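# Scoop dry food from pouch into two bowls

## Task

Using a scoop held by the robot, transfer dry food from the pouch until each of the two bowls contains 10 pieces or more, spilling as little as possible. A piece only counts as properly delivered if, after it was last resting in or on the pouch, on the table or on the scoop's handle, it sat inside the gripped scoop while the scoop was raised clear. Any food caught between gripper fingers has to fall back into the pouch (not into the scoop) and be scooped again from there. If either bowl ends up with more than an occasional piece that broke these conditions, the task fails. Both bowls must finish standing upright on the table; food that drops off the table counts only as spill and does not end the scene. To finish, the pouch must be left standing upright and the scoop, emptied, must lie on the table away from the pouch and both bowls.

## Robot and tools

Robot: two arms, left_arm and right_arm, each with a parallel two-finger gripper and a wrist camera. Fingers point along the gripper's +z axis and close along its y axis. end_effector_position is the spot between the finger pads, roughly 1 cm short of the tips.

Frames: the scene frame has its origin at table-top height halfway between the nominal arm bases, +z up, +x out across the table, and left_arm on the +y side (this is not the image left). Calibrated bases: left_arm at (+0.029, +0.263, +0.038) m, right_arm at (+0.025, -0.340, +0.005) m, both nearly unrotated, up = +z. Each arm reports its hand pose, velocities, targets and wrist camera pose in its own base frame; cam_high and the table use the scene frame. Motion offsets are along the axes of that arm's current Hand target. Reported poses can be off by a few centimetres, more at long reach.

Cameras: cam_high, cam_left_wrist, cam_right_wrist, each 672x504.

execute_actions(actions, cameras): actions is a list of actions; each action is a table of at most 15 rows, each row lasting one control step (1/30 s), the final row repeated to fill 15 steps (0.5 s). Every row has 14 numbers in [-1, 1], always both arms: left_arm dx, dy, dz, rx, ry, rz, opening, then right_arm the same seven. The six pose numbers are an offset from that arm's Hand target as it was when the action began (not from the previous row); 1.0 equals 0.6 m or 180 degrees, and rx, ry, rz form a single rotation vector. Sending the same offset again moves further. Opening is absolute: +1 fully open (0.093 m), -1 closed. An empty actions list just returns state and images. cameras: omitted/null/["all"] gives all, [] gives none; an unknown name invalidates the call.

move(target, speed, blend, opening_speed, blocking, cameras): drives each gripper in a straight line toward its target. target is one 14-number row in the same layout and scale, offsets from each arm's Hand target, or a list of up to 15 such rows, all measured from the same starting Hand targets and sharing a 10 s cap. speed is m/s, 0.002 to 0.5 (default 0.25), rotation limited to twice that in rad/s; one value or one per target. blend (m) rounds corners of a list. opening_speed is the rate of the commanded opening on the -1..+1 scale per second, at least 0.2. blocking=false returns after about 0.5 s while the move continues. Moves do not avoid obstacles or the other arm; faster moves overshoot, stray and strike harder, and aiming far beyond a contact pushes harder. Avoid paths passing near an arm's own base; go around. The result adds a move: line giving the ending (done, off_target, moving, held, fault) and any limits (paced = pose clipped, held = steps withheld).

wait(seconds 0 to 10): lets time pass with last commands held. stop: brakes a running move. zoom_image(camera, region [x0, y0, x1, y1], max 504x504 px): closer look at the latest image. read_manual: licence texts only. finished_scene: ends the scene irreversibly.

Control behaviour: each step the commanded pose is clipped to within 100 mm and 20 degrees of the measured gripper pose. Hand target in results is the last commanded (clipped) pose, and the next offsets start from it. The gripper often stops short or sags, especially when stretched; a later action (even zeros) requests the target again, and you may add the remaining gap as an offset. Check position and tilt after every move. An arm blocked by an object keeps pressing until commanded away; to release, command the target back past the gripper. Sending six zeros re-commands the current Hand target. A 0 in the opening slot is a real command, so resend the current opening to leave a gripper unchanged.

Gripping: grip_measured uses the same +1 open / -1 closed scale; pads meet near -0.94, and each millimetre of object width adds about 0.0208. It may read up to 0.02 high. For a firm hold on a rigid part, send about 0.24 below the reading for its width and keep sending it; to release, send well above that reading. Grip force is about 50 to 65 N per pad. The last Joint positions entry is the finger opening in metres.

Result lines also include Joint velocities ("within noise" means at rest), Joint torques (wrapping at ±28 N m on joints 1 to 3), Tool commands, and, for execute_actions, sampled step positions. Time passes while you think, so a running move keeps going.

Avoid: dropping or flinging the scoop, hard hits or squeezes between the two arms (can end the scene and fail it), knocking anything off the table, tipping bowls or the pouch, and long stretched holds that heat motors. MOTOR HOT appears at 75 °C; at 90 °C the arm folds and goes idle; at 100 °C it collapses. Loose objects may occasionally be nudged by outside pushes.

Each tool is called after "Call:" by a JSON object that holds its "name" and its "arguments", one argument or row to a line.

## Session

Call:
{"name": "execute_actions", "arguments": {
  "actions": []
}}

Scene clock: 0.00 s.
left_arm: end_effector_position=(+0.3701, -0.0024, +0.4100) grip_measured=+1.000 end_effector_quat_wxyz=(+0.714, -0.003, +0.700, -0.004) | right_arm: end_effector_position=(+0.2423, -0.3266, +0.4071) grip_measured=-0.720 end_effector_quat_wxyz=(+0.631, +0.632, +0.305, +0.331)
Joint positions: left_arm=[-0.011 1.03 1.053 -0.003 -0.009 -0.01 0.093] | right_arm=[-1.129 1.213 1.141 0.091 -0.49 1.612 0.011]
Joint velocities: within noise
Joint torques (N m): no reading
Heat: left arm: 28 °C; right arm: 25 °C.
Hand target: left_arm +0.3686, -0.0023, +0.4157; +0.718, -0.003, +0.696, -0.004 | right_arm +0.2412, -0.3242, +0.4173; +0.642, +0.621, +0.305, +0.331
Tool commands: left_gripper/opening=+1.0 right_gripper/opening=-0.933676

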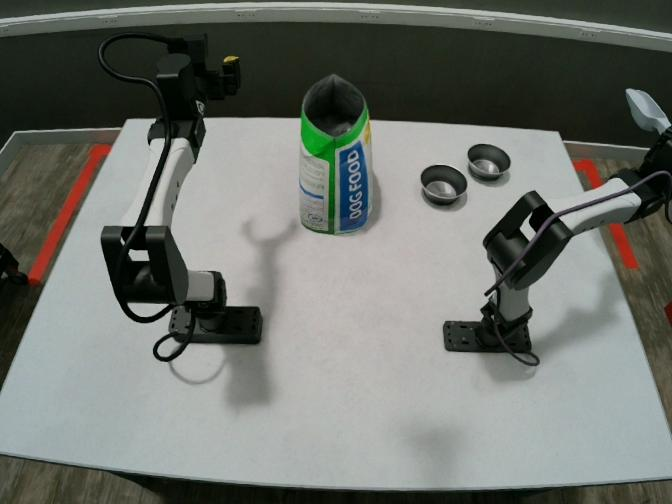

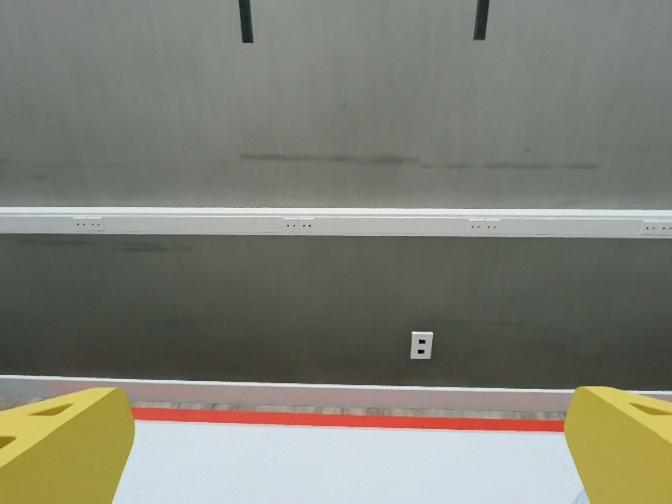

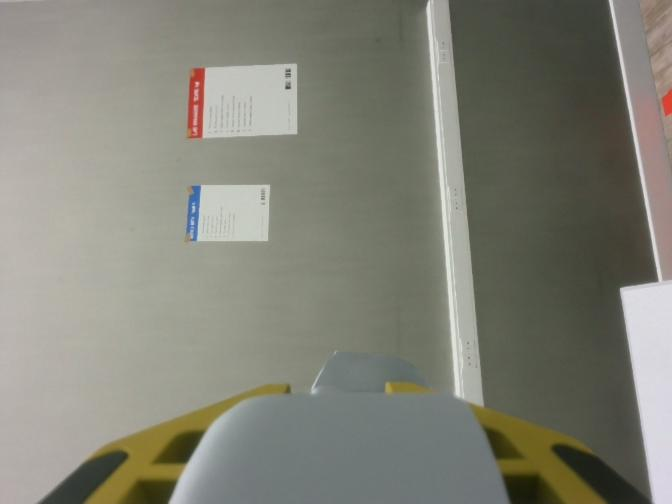

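Call:
{"name": "zoom_image", "arguments": {
  "camera": "cam_high",
  "region": [560, 60, 672, 230]
}}

Call:
{"name": "zoom_image", "arguments": {
  "camera": "cam_high",
  "region": [280, 60, 530, 250]
}}

Call:
{"name": "zoom_image", "arguments": {
  "camera": "cam_right_wrist",
  "region": [40, 300, 540, 504]
}}

Scaled by 2.965 from the camera's 672x504 image, which has a finer 960x720 frame.

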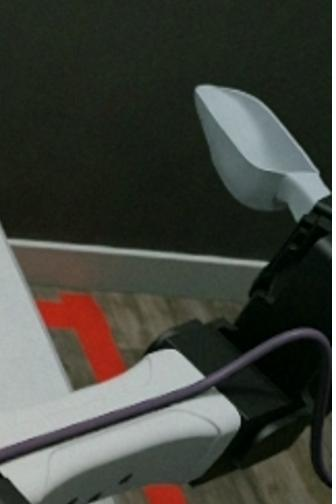

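Scaled by 2.016 from the camera's 672x504 image, which has a finer 960x720 frame.

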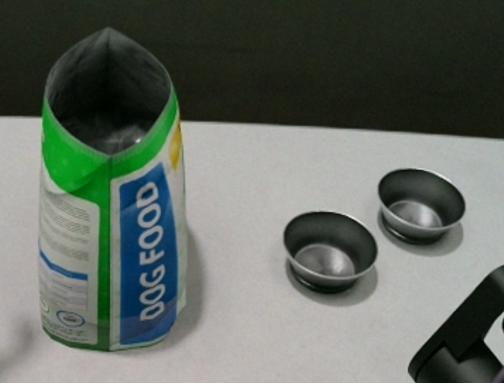

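Scaled by 1.008 from the camera's 672x504 image, which has a finer 960x720 frame.

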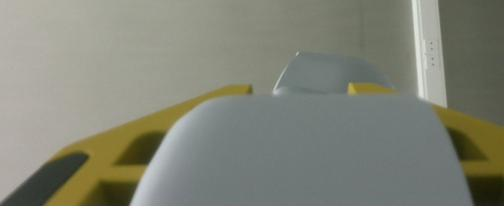

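Call:
{"name": "move", "arguments": {
  "target": [-0.08,-0.2,-0.05,0,0.42,0,1,0,0,0,0,0,0,-0.9337]
}}

Scene clock: 36.10 s.
left_arm: end_effector_position=(+0.3360, -0.1179, +0.4672) grip_measured=+1.000 end_effector_quat_wxyz=(+0.455, +0.018, +0.887, -0.077) | right_arm: end_effector_position=(+0.2423, -0.3266, +0.4071) grip_measured=-0.693 end_effector_quat_wxyz=(+0.631, +0.632, +0.305, +0.331)
Joint positions: left_arm=[-0.431 1.741 2.683 -1.566 -0.199 -0.289 0.093] | right_arm=[-1.129 1.213 1.141 0.091 -0.49 1.612 0.012]
Joint velocities: within noise
Joint torques (N m): left_arm=[-0.57 -3.58 4.67 1.77 0.07 -0.07] | right_arm=[-0.21 -6.15 8.34 2.41 0.1 -0.23]
Heat: left arm: 31 °C; right arm: 32 °C.
Hand target: left_arm +0.3370, -0.1218, +0.4638; +0.299, +0.009, +0.953, -0.040 | right_arm +0.2412, -0.3242, +0.4173; +0.642, +0.621, +0.305, +0.331
Off the commanded pose: left_arm 0.005 m, 39 deg; orientation clipped | right_arm 0.011 m, 2 deg.
joint sent to its limit (left arm) — joint 4 (wrist pitch), lower limit. The joint targets are off in orientation, not in position.
move: off_target (left_arm, right_arm); limits=paced

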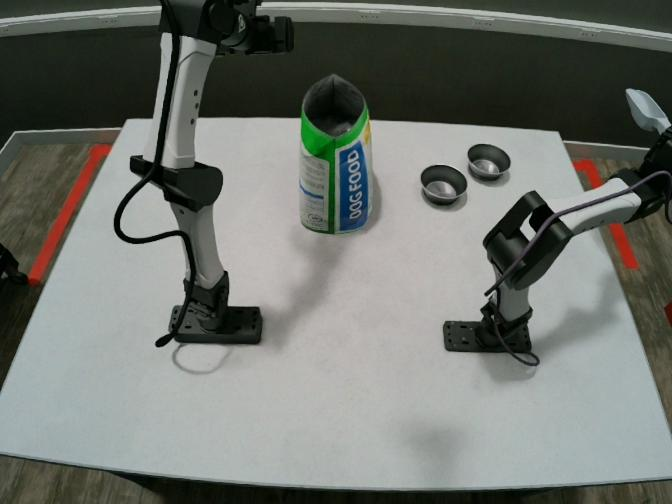

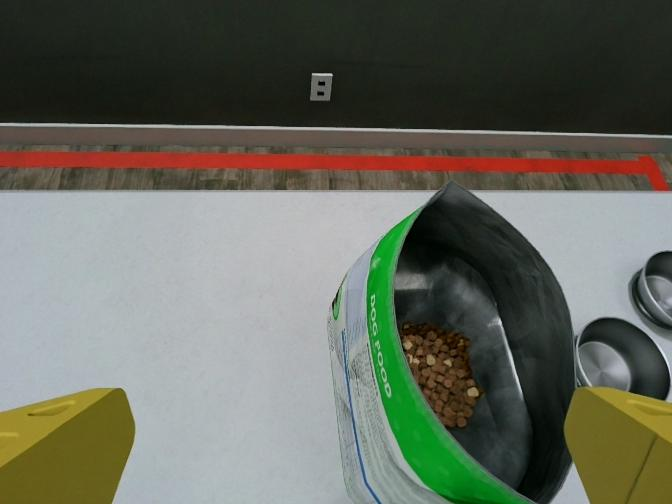

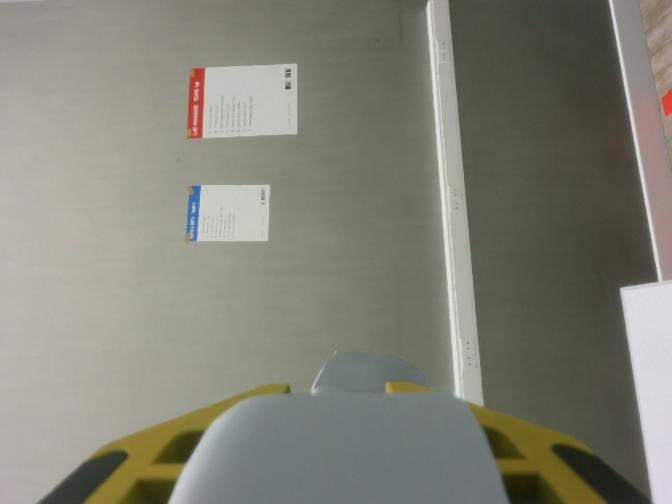

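Call:
{"name": "zoom_image", "arguments": {
  "camera": "cam_left_wrist",
  "region": [310, 170, 672, 504]
}}

Scaled by 1.392 from the camera's 672x504 image, which has a finer 960x720 frame.

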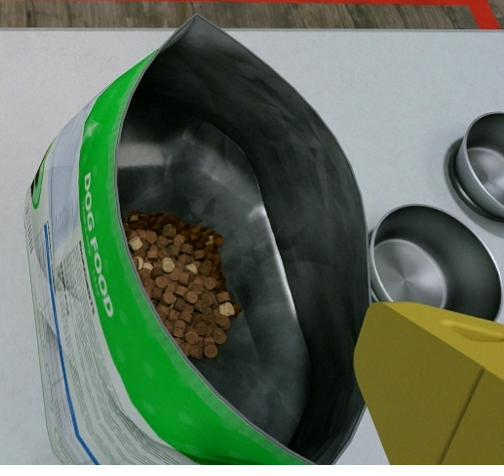

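Call:
{"name": "zoom_image", "arguments": {
  "camera": "cam_high",
  "region": [150, 0, 400, 250]
}}

Scaled by 2.016 from the camera's 672x504 image, which has a finer 960x720 frame.

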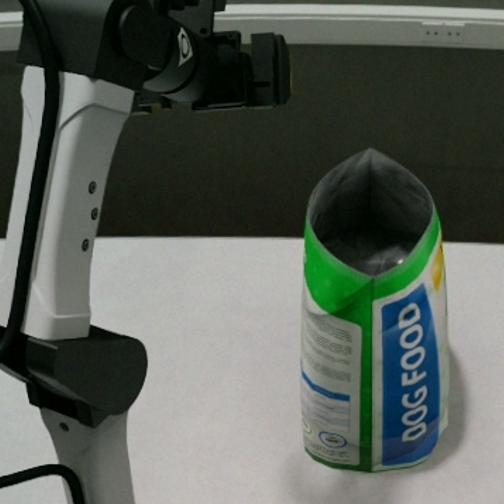

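Call:
{"name": "move", "arguments": {
  "target": [0,0,0,0.158,-0.11,0.228,1,0.517,0,-0.197,0,0,0,-0.9337],
  "cameras": ["cam_high","cam_left_wrist"]
}}

Scene clock: 113.37 s.
left_arm: end_effector_position=(+0.3357, -0.1232, +0.4663) grip_measured=+1.000 end_effector_quat_wxyz=(+0.463, +0.392, +0.779, -0.158) | right_arm: end_effector_position=(+0.3309, -0.0054, +0.4030) grip_measured=-0.693 end_effector_quat_wxyz=(+0.639, +0.622, +0.321, +0.318)
Joint positions: left_arm=[-0.087 1.763 2.651 -1.566 0.589 0.558 0.093] | right_arm=[0.45 1.081 1.041 0.082 1.084 1.519 0.012]
Joint velocities: within noise
Joint torques (N m): left_arm=[0.29 -4.21 4.41 1.6 0.44 0.16] | right_arm=[0.24 -2.54 10.21 2.02 0.14 -0.29]
Heat: left arm: 33 °C; right arm: 37 °C.
Hand target: left_arm +0.3370, -0.1218, +0.4638; +0.437, +0.402, +0.788, -0.162 | right_arm +0.3310, -0.0046, +0.4180; +0.642, +0.621, +0.305, +0.330
Off the commanded pose: left_arm 0.003 m, 3 deg | right_arm 0.015 m, 2 deg.
joint sent to its limit (left arm) — joint 4 (wrist pitch), lower limit. The joint targets are off in orientation, not in position.
move: off_target (left_arm, right_arm)
Images, in order (width x height): cam_high 672x504, cam_left_wrist 672x504.

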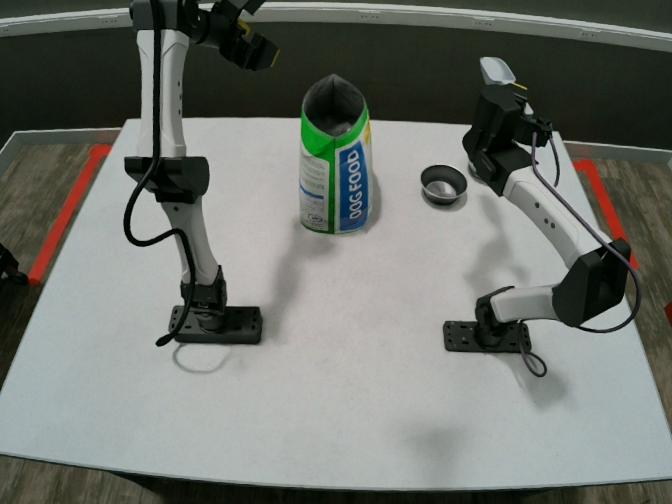

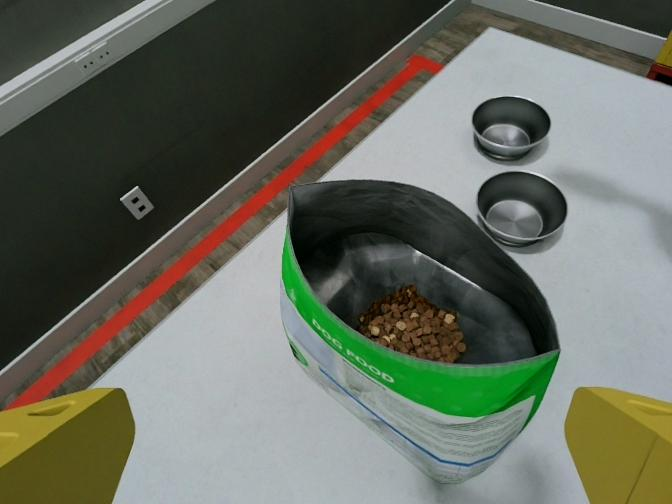

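Call:
{"name": "zoom_image", "arguments": {
  "camera": "cam_high",
  "region": [440, 40, 580, 140]
}}

Call:
{"name": "zoom_image", "arguments": {
  "camera": "cam_left_wrist",
  "region": [270, 160, 590, 490]
}}

Scaled by 3.600 from the camera's 672x504 image, which has a finer 960x720 frame.

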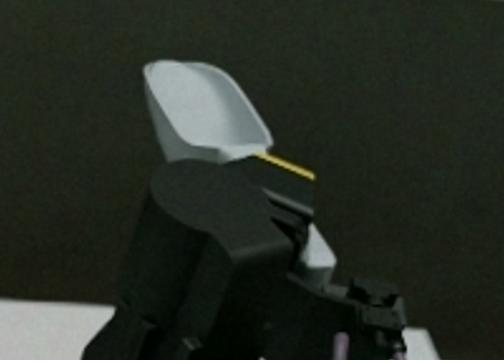

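Scaled by 1.527 from the camera's 672x504 image, which has a finer 960x720 frame.

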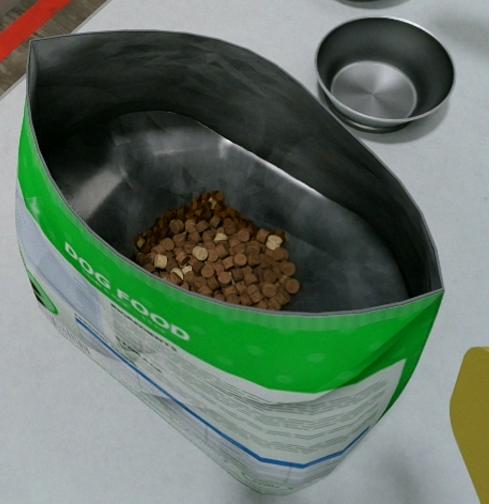

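Call:
{"name": "move", "arguments": {
  "target": [0,0,0,0,0,0,1,0.2,0,-0.013,0,0,0,-0.9337],
  "cameras": ["cam_high","cam_left_wrist"]
}}

Call:
{"name": "zoom_image", "arguments": {
  "camera": "cam_left_wrist",
  "region": [400, 0, 672, 230]
}}

Scene clock: 140.07 s.
left_arm: end_effector_position=(+0.3356, -0.1232, +0.4662) grip_measured=+1.000 end_effector_quat_wxyz=(+0.463, +0.392, +0.779, -0.158) | right_arm: end_effector_position=(+0.3950, +0.0944, +0.4102) grip_measured=-0.693 end_effector_quat_wxyz=(+0.642, +0.620, +0.317, +0.321)
Joint positions: left_arm=[-0.087 1.763 2.651 -1.567 0.59 0.558 0.093] | right_arm=[0.642 1.491 1.333 0.262 1.274 1.462 0.012]
Joint velocities: within noise
Joint torques (N m): left_arm=[0.28 -4.19 4.38 1.6 0.44 0.15] | right_arm=[0.12 -6.68 9.88 1.84 0.1 -0.3]
Heat: left arm: 33 °C; right arm: 35 °C.
Hand target: left_arm +0.3369, -0.1218, +0.4638; +0.437, +0.402, +0.788, -0.162 | right_arm +0.3961, +0.0964, +0.4201; +0.642, +0.621, +0.305, +0.331
Off the commanded pose: left_arm 0.003 m, 3 deg | right_arm 0.010 m, 2 deg.
joint sent to its limit (left arm) — joint 4 (wrist pitch), lower limit. The joint targets are off in orientation, not in position.
move: off_target (left_arm)
Images, in order (width x height): cam_high 672x504, cam_left_wrist 672x504.

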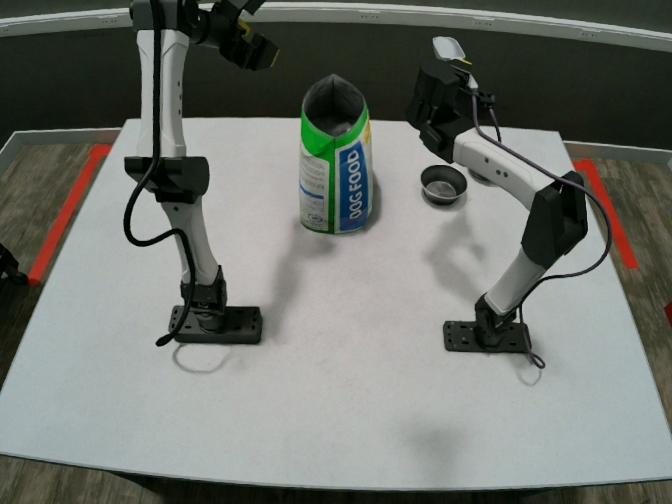

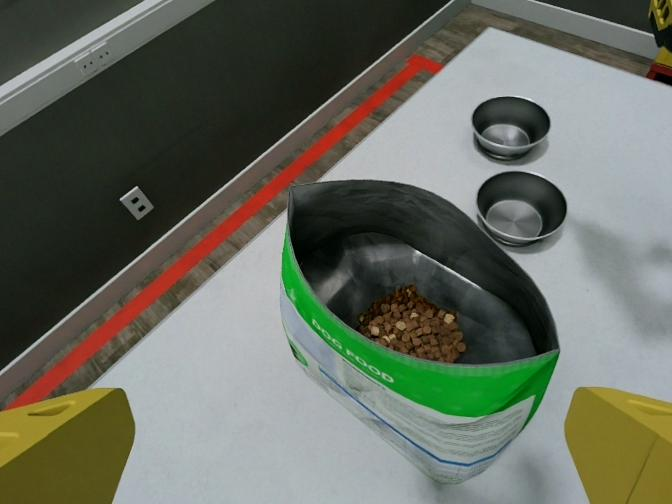

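Scaled by 1.853 from the camera's 672x504 image, which has a finer 960x720 frame.

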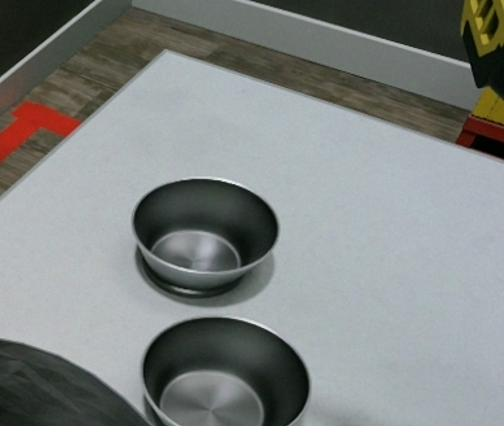

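Call:
{"name": "move", "arguments": {
  "target": [0,0,0,0,-0.14,0,1,0,0,0,0,0,0,-0.9337],
  "cameras": ["cam_left_wrist"]
}}

Call:
{"name": "zoom_image", "arguments": {
  "camera": "cam_left_wrist",
  "region": [400, 0, 672, 300]
}}

Scene clock: 152.17 s.
left_arm: end_effector_position=(+0.3434, -0.1216, +0.4567) grip_measured=+1.000 end_effector_quat_wxyz=(+0.589, +0.356, +0.682, -0.246) | right_arm: end_effector_position=(+0.3949, +0.0943, +0.4106) grip_measured=-0.693 end_effector_quat_wxyz=(+0.642, +0.620, +0.317, +0.321)
Joint positions: left_arm=[0.024 1.328 1.672 -0.637 0.879 0.313 0.093] | right_arm=[0.642 1.491 1.333 0.265 1.275 1.46 0.012]
Joint velocities: within noise
Joint torques (N m): left_arm=[-0.13 -5.49 5.19 2.04 0.32 -0.09] | right_arm=[0.1 -6.65 9.8 1.83 0.09 -0.31]
Heat: left arm: 33 °C; right arm: 35 °C.
Hand target: left_arm +0.3369, -0.1218, +0.4639; +0.599, +0.357, +0.674, -0.246 | right_arm +0.3961, +0.0964, +0.4201; +0.642, +0.621, +0.305, +0.331
Off the commanded pose: left_arm 0.010 m, 1 deg | right_arm 0.010 m, 2 deg.
move: done
Images, in order (width x height): cam_left_wrist 672x504.

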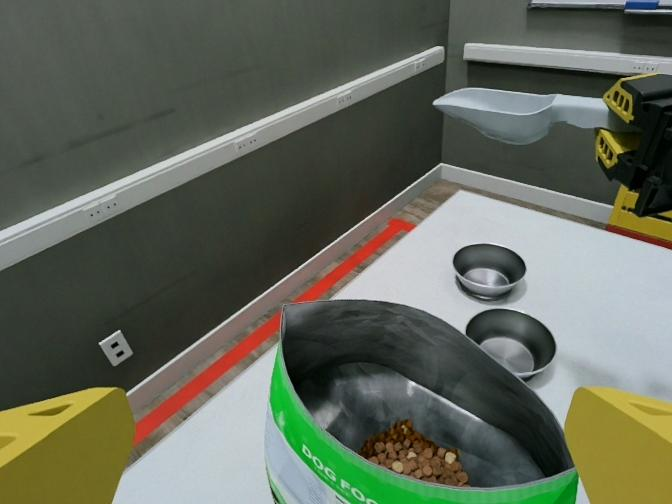

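Scaled by 1.680 from the camera's 672x504 image, which has a finer 960x720 frame.

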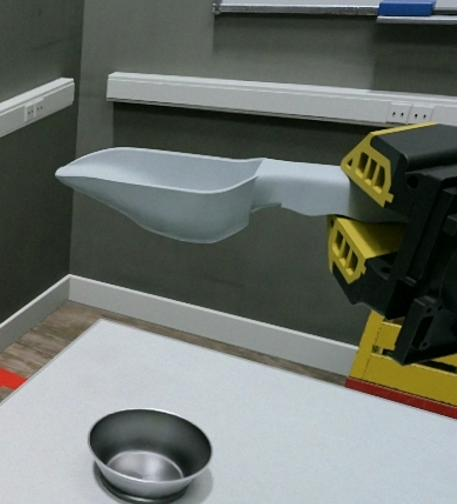

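Call:
{"name": "wait", "arguments": {
  "seconds": 0
}}

Call:
{"name": "zoom_image", "arguments": {
  "camera": "cam_right_wrist",
  "region": [130, 300, 550, 504]
}}

Call:
{"name": "zoom_image", "arguments": {
  "camera": "cam_left_wrist",
  "region": [420, 60, 672, 240]
}}

Scene clock: 247.73 s.
left_arm: end_effector_position=(+0.3435, -0.1216, +0.4568) grip_measured=+1.000 end_effector_quat_wxyz=(+0.590, +0.356, +0.682, -0.246) | right_arm: end_effector_position=(+0.3949, +0.0943, +0.4107) grip_measured=-0.693 end_effector_quat_wxyz=(+0.642, +0.620, +0.317, +0.322)
Joint positions: left_arm=[0.024 1.328 1.672 -0.636 0.879 0.312 0.093] | right_arm=[0.642 1.491 1.333 0.265 1.275 1.46 0.012]
Joint velocities: within noise
Joint torques (N m): left_arm=[-0.12 -5.52 5.2 2.05 0.32 -0.07] | right_arm=[0.13 -6.67 9.83 1.82 0.09 -0.3]
Heat: left arm: 38 °C; right arm: 37 °C.
Hand target: left_arm +0.3369, -0.1218, +0.4639; +0.599, +0.357, +0.674, -0.245 | right_arm +0.3962, +0.0964, +0.4201; +0.642, +0.621, +0.305, +0.331
Tool commands: left_gripper/opening=+1.0 right_gripper/opening=-0.9337
Off the commanded pose: left_arm 0.010 m, 1 deg | right_arm 0.010 m, 2 deg.

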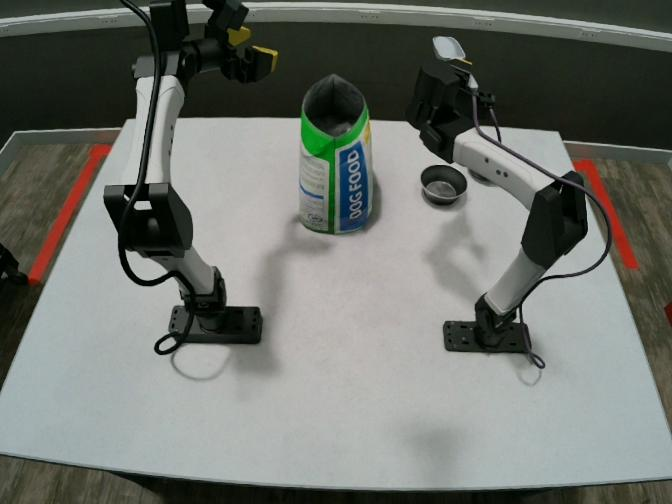

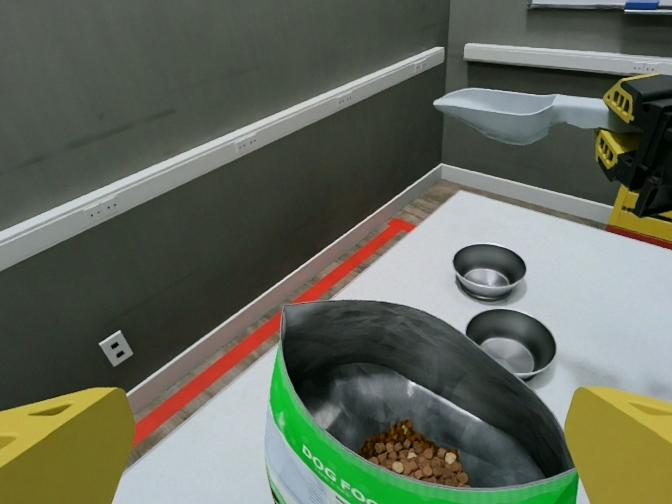

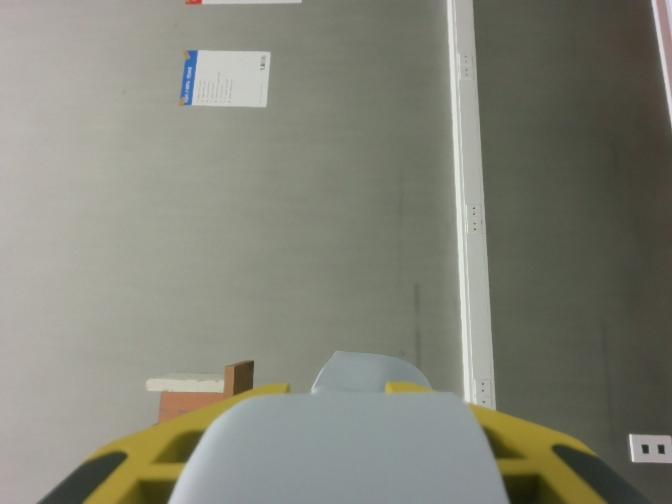

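Scaled by 1.200 from the camera's 672x504 image, which has a finer 960x720 frame.

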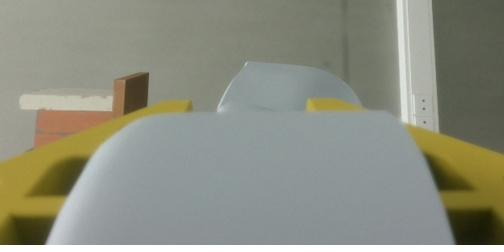

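Scaled by 2.000 from the camera's 672x504 image, which has a finer 960x720 frame.

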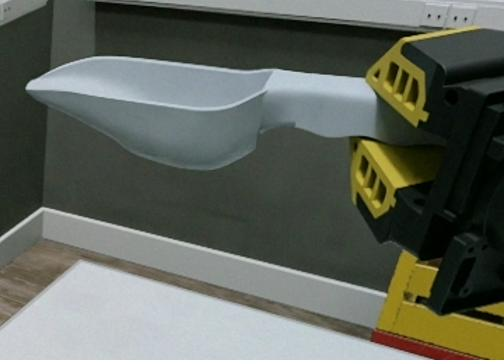

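Call:
{"name": "move", "arguments": {
  "target": [0,0,0,0,0,0,1,-0.53,-0.28,0.208,0,-0.311,0,-0.9337]
}}

Scene clock: 374.93 s.
left_arm: end_effector_position=(+0.3435, -0.1216, +0.4569) grip_measured=+1.000 end_effector_quat_wxyz=(+0.590, +0.356, +0.682, -0.246) | right_arm: end_effector_position=(+0.3128, -0.2337, +0.2584) grip_measured=-0.693 end_effector_quat_wxyz=(+0.710, +0.704, -0.036, +0.008)
Joint positions: left_arm=[0.024 1.328 1.672 -0.636 0.879 0.312 0.093] | right_arm=[-0.202 1.617 0.866 0.794 1.409 1.59 0.012]
Joint velocities: within noise
Joint torques (N m): left_arm=[-0.12 -5.52 5.19 2.05 0.32 -0.07] | right_arm=[-0.43 -6.38 5.87 1.72 0.08 -0.32]
Heat: left arm: 42 °C; right arm: 39 °C.
Hand target: left_arm +0.3369, -0.1218, +0.4639; +0.599, +0.357, +0.674, -0.246 | right_arm +0.3145, -0.2350, +0.2514; +0.710, +0.704, -0.032, +0.000
Off the commanded pose: left_arm 0.010 m, 1 deg | right_arm 0.007 m, 1 deg.
move: done

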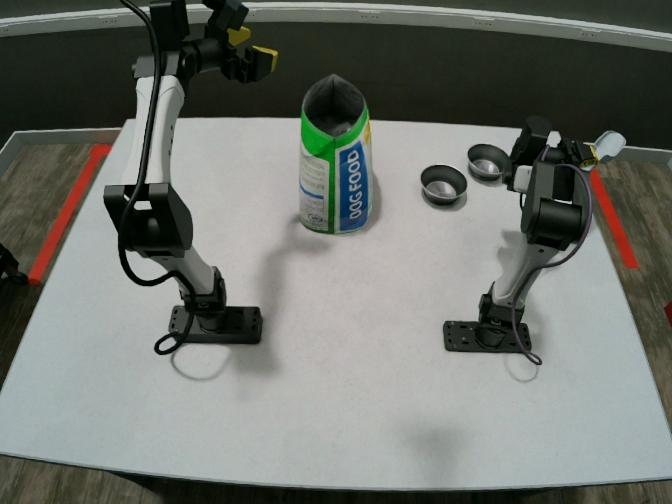

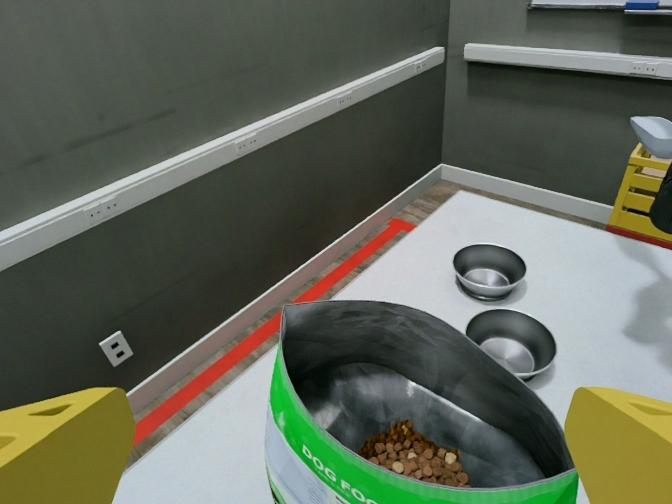

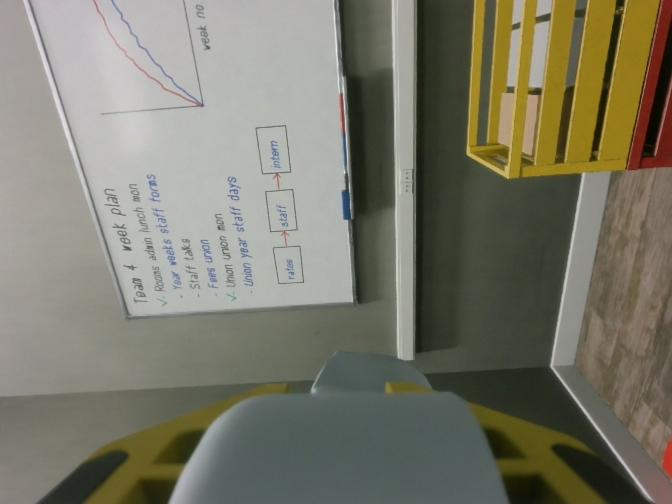

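Call:
{"name": "move", "arguments": {
  "target": [0,0,0,0,0,0,1,0,-0.24,0,0.194,0,0,-0.9337]
}}

Call:
{"name": "zoom_image", "arguments": {
  "camera": "cam_high",
  "region": [480, 100, 672, 260]
}}

Scene clock: 385.10 s.
left_arm: end_effector_position=(+0.3435, -0.1216, +0.4569) grip_measured=+1.000 end_effector_quat_wxyz=(+0.590, +0.356, +0.682, -0.246) | right_arm: end_effector_position=(+0.3220, -0.2344, +0.1038) grip_measured=-0.693 end_effector_quat_wxyz=(+0.559, +0.819, +0.119, +0.048)
Joint positions: left_arm=[0.024 1.328 1.672 -0.636 0.879 0.312 0.093] | right_arm=[-0.279 1.678 0.735 0.256 0.946 2.098 0.012]
Joint velocities: within noise
Joint torques (N m): left_arm=[-0.14 -5.52 5.2 2.05 0.32 -0.07] | right_arm=[-0.96 -9.88 6.09 1.65 0.39 -0.14]
Heat: left arm: 42 °C; right arm: 39 °C.
Hand target: left_arm +0.3369, -0.1218, +0.4639; +0.599, +0.357, +0.674, -0.246 | right_arm +0.3209, -0.2364, +0.1076; +0.475, +0.880, -0.017, +0.013
Off the commanded pose: left_arm 0.010 m, 1 deg | right_arm 0.004 m, 22 deg; orientation clipped.
joint sent to its limit (right arm) — joint 6 (wrist roll), upper limit. The joint targets are off in orientation, not in position.
move: off_target (right_arm); limits=paced

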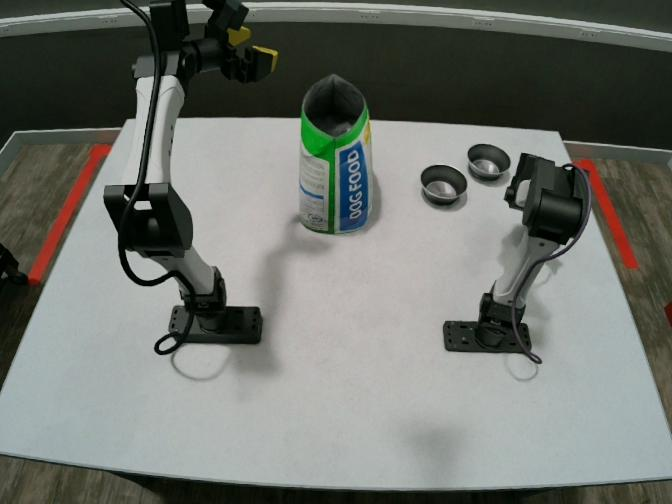

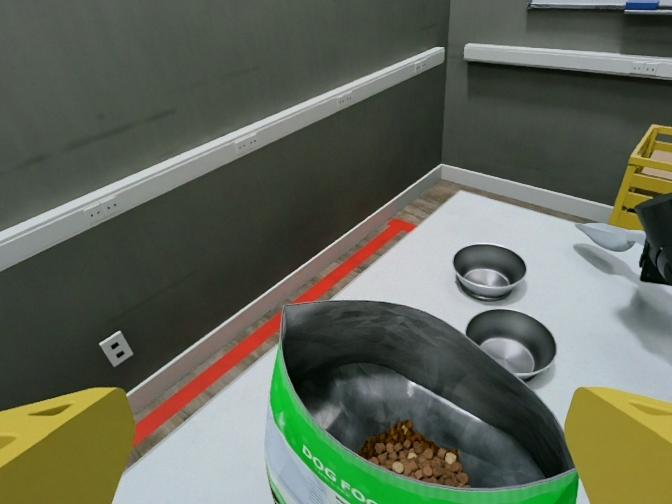

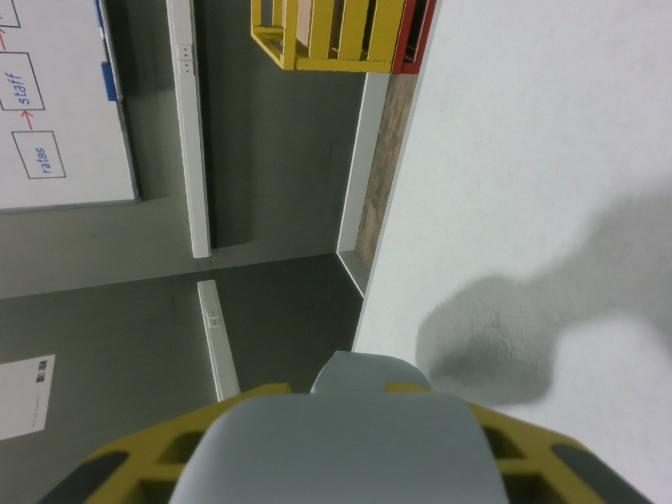

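Scaled by 2.625 from the camera's 672x504 image, which has a finer 960x720 frame.

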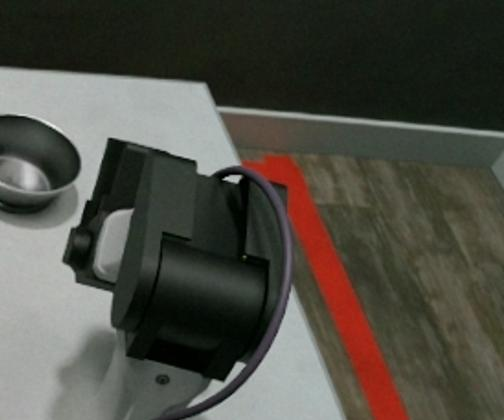

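Call:
{"name": "move", "arguments": {
  "target": [0,0,0,0,0,0,1,-0.004,-0.0836,0.055,-0.064,0.062,-0.066,-0.9337],
  "speed": 0.1
}}

Call:
{"name": "zoom_image", "arguments": {
  "camera": "cam_left_wrist",
  "region": [520, 180, 672, 330]
}}

Scene clock: 404.37 s.
left_arm: end_effector_position=(+0.3435, -0.1216, +0.4569) grip_measured=+1.000 end_effector_quat_wxyz=(+0.590, +0.356, +0.682, -0.246) | right_arm: end_effector_position=(+0.3250, -0.2351, +0.0564) grip_measured=-0.693 end_effector_quat_wxyz=(+0.562, +0.818, +0.114, +0.056)
Joint positions: left_arm=[0.024 1.328 1.672 -0.636 0.879 0.312 0.093] | right_arm=[-0.279 1.851 0.67 0.513 0.945 2.101 0.012]
Joint velocities: within noise
Joint torques (N m): left_arm=[-0.1 -5.5 5.2 2.06 0.32 -0.06] | right_arm=[-0.88 -7.35 3.64 1.95 0.42 -0.3]
Heat: left arm: 42 °C; right arm: 39 °C.
Hand target: left_arm +0.3369, -0.1218, +0.4639; +0.599, +0.357, +0.674, -0.246 | right_arm +0.3210, -0.2365, +0.0476; +0.559, +0.819, +0.119, +0.048
Off the commanded pose: left_arm 0.010 m, 1 deg | right_arm 0.010 m, 1 deg.
move: done

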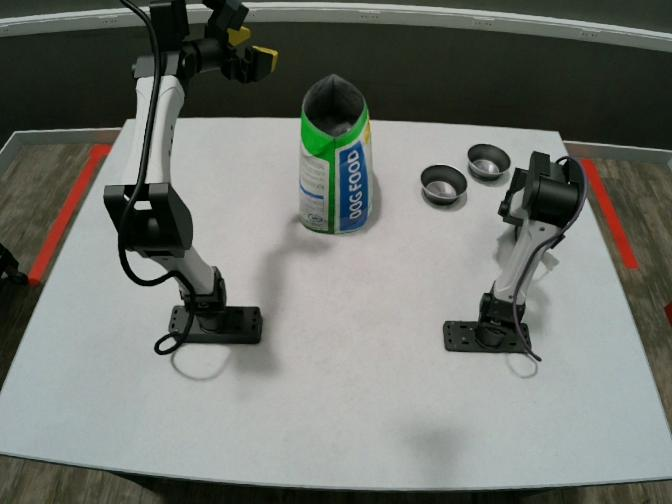

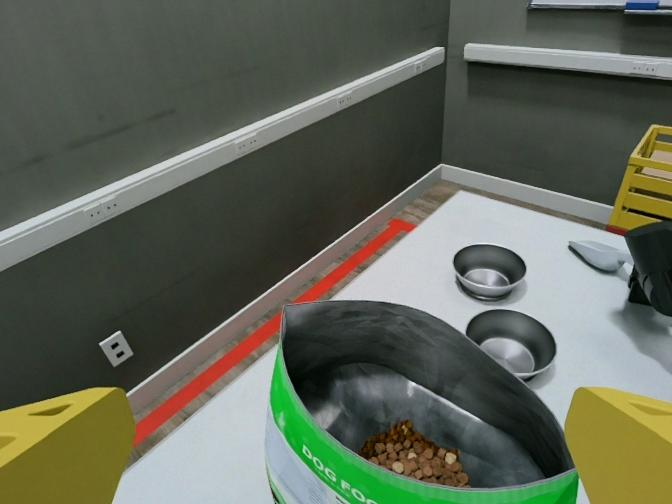

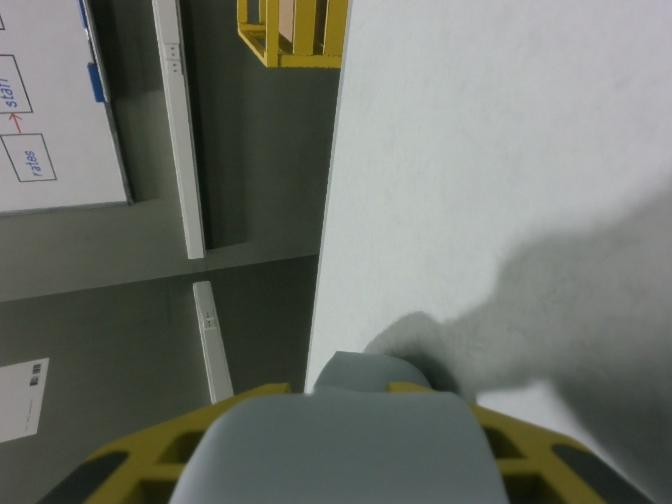

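Scaled by 3.316 from the camera's 672x504 image, which has a finer 960x720 frame.

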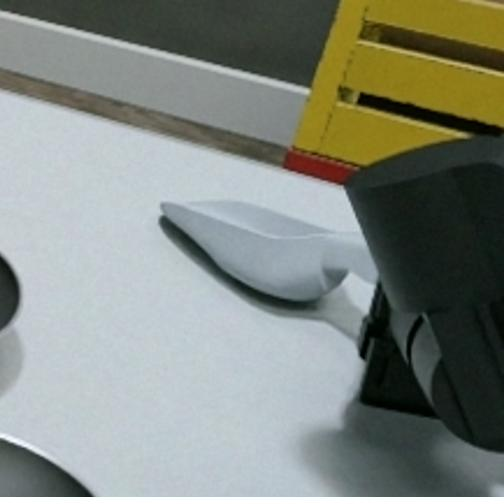

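Call:
{"name": "move", "arguments": {
  "target": [0,0,0,0,0,0,1,0.001,-0.023,0.009,0,0,0,-0.9337],
  "speed": 0.05,
  "cameras": ["cam_left_wrist","cam_right_wrist"]
}}

Call:
{"name": "zoom_image", "arguments": {
  "camera": "cam_left_wrist",
  "region": [550, 210, 672, 332]
}}

Scene clock: 409.33 s.
left_arm: end_effector_position=(+0.3435, -0.1216, +0.4569) grip_measured=+1.000 end_effector_quat_wxyz=(+0.590, +0.356, +0.682, -0.246) | right_arm: end_effector_position=(+0.3292, -0.2368, +0.0507) grip_measured=-0.693 end_effector_quat_wxyz=(+0.571, +0.812, +0.100, +0.071)
Joint positions: left_arm=[0.024 1.328 1.672 -0.636 0.879 0.312 0.093] | right_arm=[-0.279 1.902 0.661 0.618 0.95 2.1 0.012]
Joint velocities: within noise
Joint torques (N m): left_arm=[-0.12 -5.5 5.19 2.05 0.32 -0.07] | right_arm=[-0.9 -6.82 3.03 1.59 0.32 -0.3]
Heat: left arm: 42 °C; right arm: 38 °C.
Hand target: left_arm +0.3369, -0.1218, +0.4639; +0.599, +0.357, +0.674, -0.246 | right_arm +0.3207, -0.2364, +0.0326; +0.559, +0.819, +0.119, +0.047
Off the commanded pose: left_arm 0.010 m, 1 deg | right_arm 0.020 m, 4 deg.
move: off_target (right_arm)
Images, in order (width x height): cam_left_wrist 672x504, cam_right_wrist 672x504.

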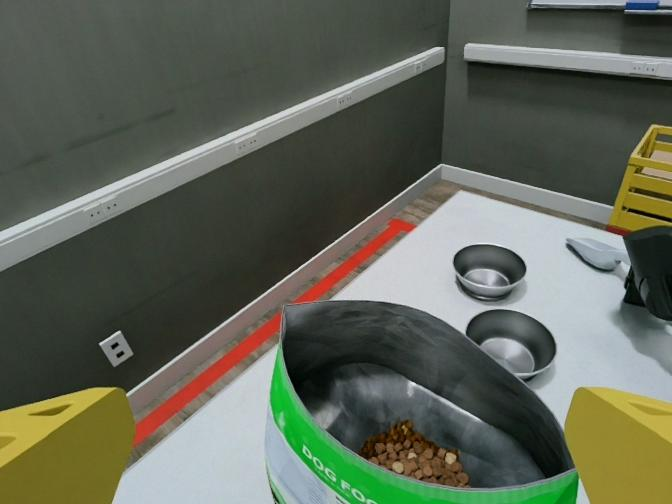

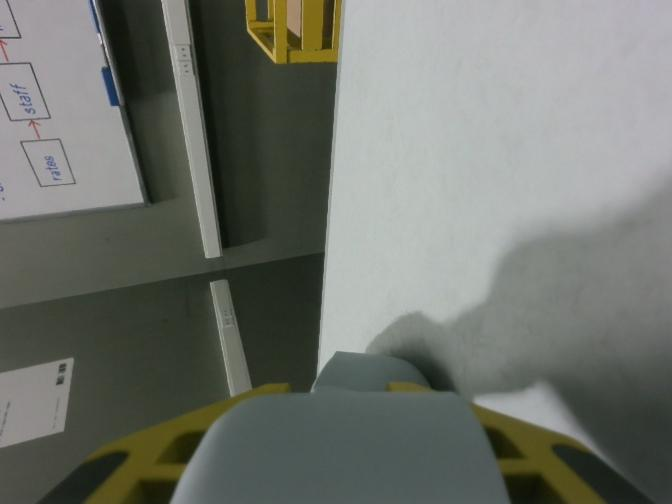

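Scaled by 4.131 from the camera's 672x504 image, which has a finer 960x720 frame.

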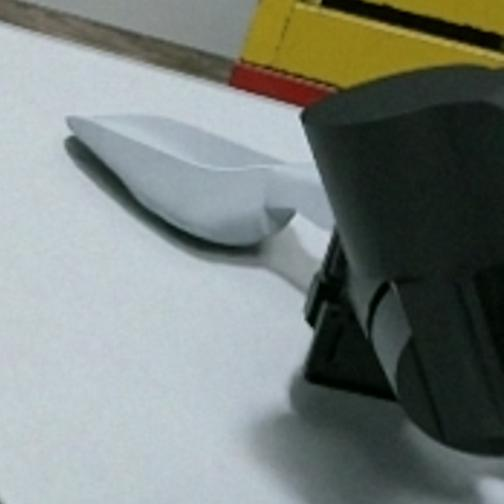

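Call:
{"name": "move", "arguments": {
  "target": [0,0,0,0,0,0,1,0.012,0.033,-0.009,0,0,0,-0.9337],
  "speed": 0.05,
  "cameras": []
}}

Call:
{"name": "move", "arguments": {
  "target": [0,0,0,0,0,0,1,0,0,0,0,0,0,-0.36],
  "speed": 0.05,
  "opening_speed": 0.5
}}

Call:
{"name": "zoom_image", "arguments": {
  "camera": "cam_left_wrist",
  "region": [550, 210, 672, 332]
}}

Scene clock: 419.50 s.
left_arm: end_effector_position=(+0.3435, -0.1216, +0.4570) grip_measured=+1.000 end_effector_quat_wxyz=(+0.590, +0.356, +0.682, -0.246) | right_arm: end_effector_position=(+0.3300, -0.2380, +0.0518) grip_measured=-0.693 end_effector_quat_wxyz=(+0.570, +0.813, +0.102, +0.061)
Joint positions: left_arm=[0.024 1.328 1.672 -0.635 0.879 0.312 0.093] | right_arm=[-0.279 1.9 0.682 0.575 0.96 2.103 0.012]
Joint velocities: within noise
Joint torques (N m): left_arm=[-0.12 -5.53 5.19 2.05 0.32 -0.07] | right_arm=[-0.24 -12.19 5.55 1.02 0.3 -0.33]
Heat: left arm: 42 °C; right arm: 37 °C.
Hand target: left_arm +0.3369, -0.1218, +0.4639; +0.599, +0.357, +0.674, -0.245 | right_arm +0.3294, -0.2366, +0.0526; +0.559, +0.819, +0.119, +0.048
Off the commanded pose: left_arm 0.010 m, 1 deg | right_arm 0.002 m, 3 deg.
move: off_target (right_arm)
No camera images: "cameras" was empty.

Scene clock: 420.97 s.
left_arm: end_effector_position=(+0.3435, -0.1216, +0.4570) grip_measured=+1.000 end_effector_quat_wxyz=(+0.590, +0.356, +0.682, -0.246) | right_arm: end_effector_position=(+0.3243, -0.2358, +0.0429) grip_measured=-0.362 end_effector_quat_wxyz=(+0.557, +0.821, +0.120, +0.039)
Joint positions: left_arm=[0.024 1.328 1.672 -0.635 0.879 0.312 0.093] | right_arm=[-0.279 1.9 0.682 0.512 0.954 2.104 0.028]
Joint velocities: within noise
Joint torques (N m): left_arm=[-0.12 -5.5 5.19 2.05 0.32 -0.07] | right_arm=[-0.24 -12.26 5.96 1.49 0.38 -0.28]
Heat: left arm: 42 °C; right arm: 37 °C.
Hand target: left_arm +0.3369, -0.1218, +0.4639; +0.599, +0.357, +0.674, -0.245 | right_arm +0.3294, -0.2366, +0.0526; +0.559, +0.819, +0.119, +0.048
Off the commanded pose: left_arm 0.010 m, 1 deg | right_arm 0.011 m, 1 deg.
move: off_target (right_arm)

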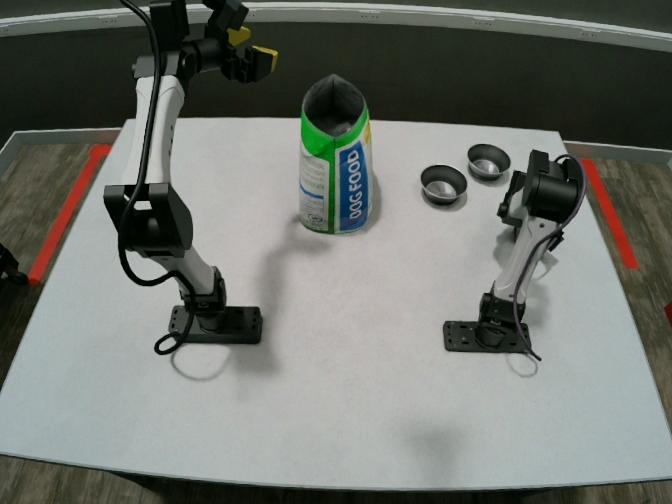

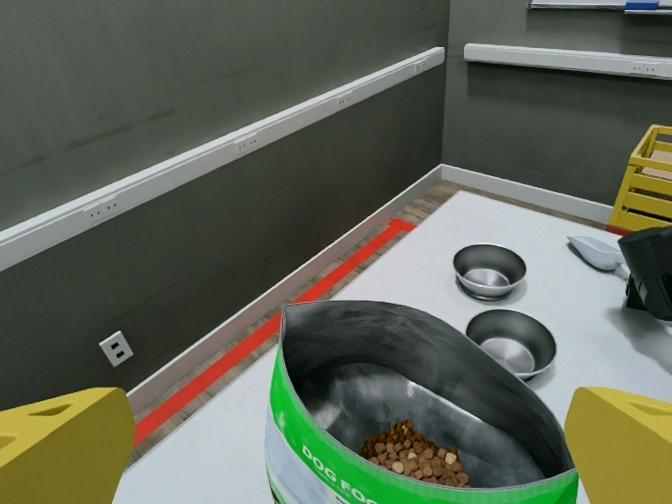

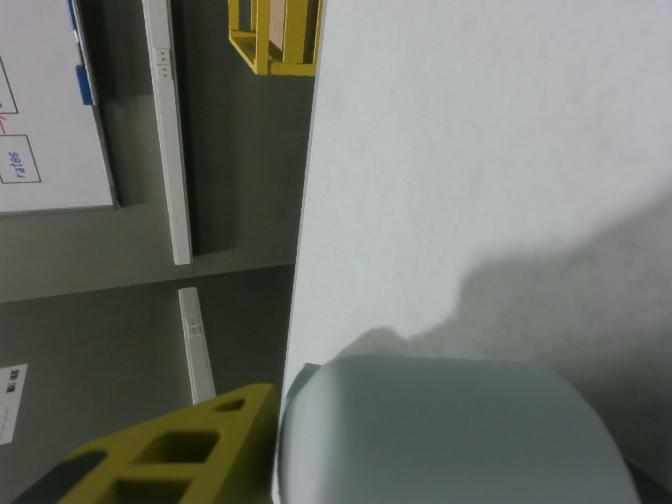

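Scaled by 4.131 from the camera's 672x504 image, which has a finer 960x720 frame.

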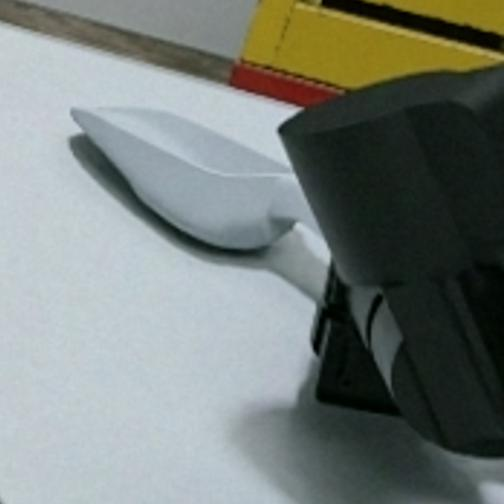

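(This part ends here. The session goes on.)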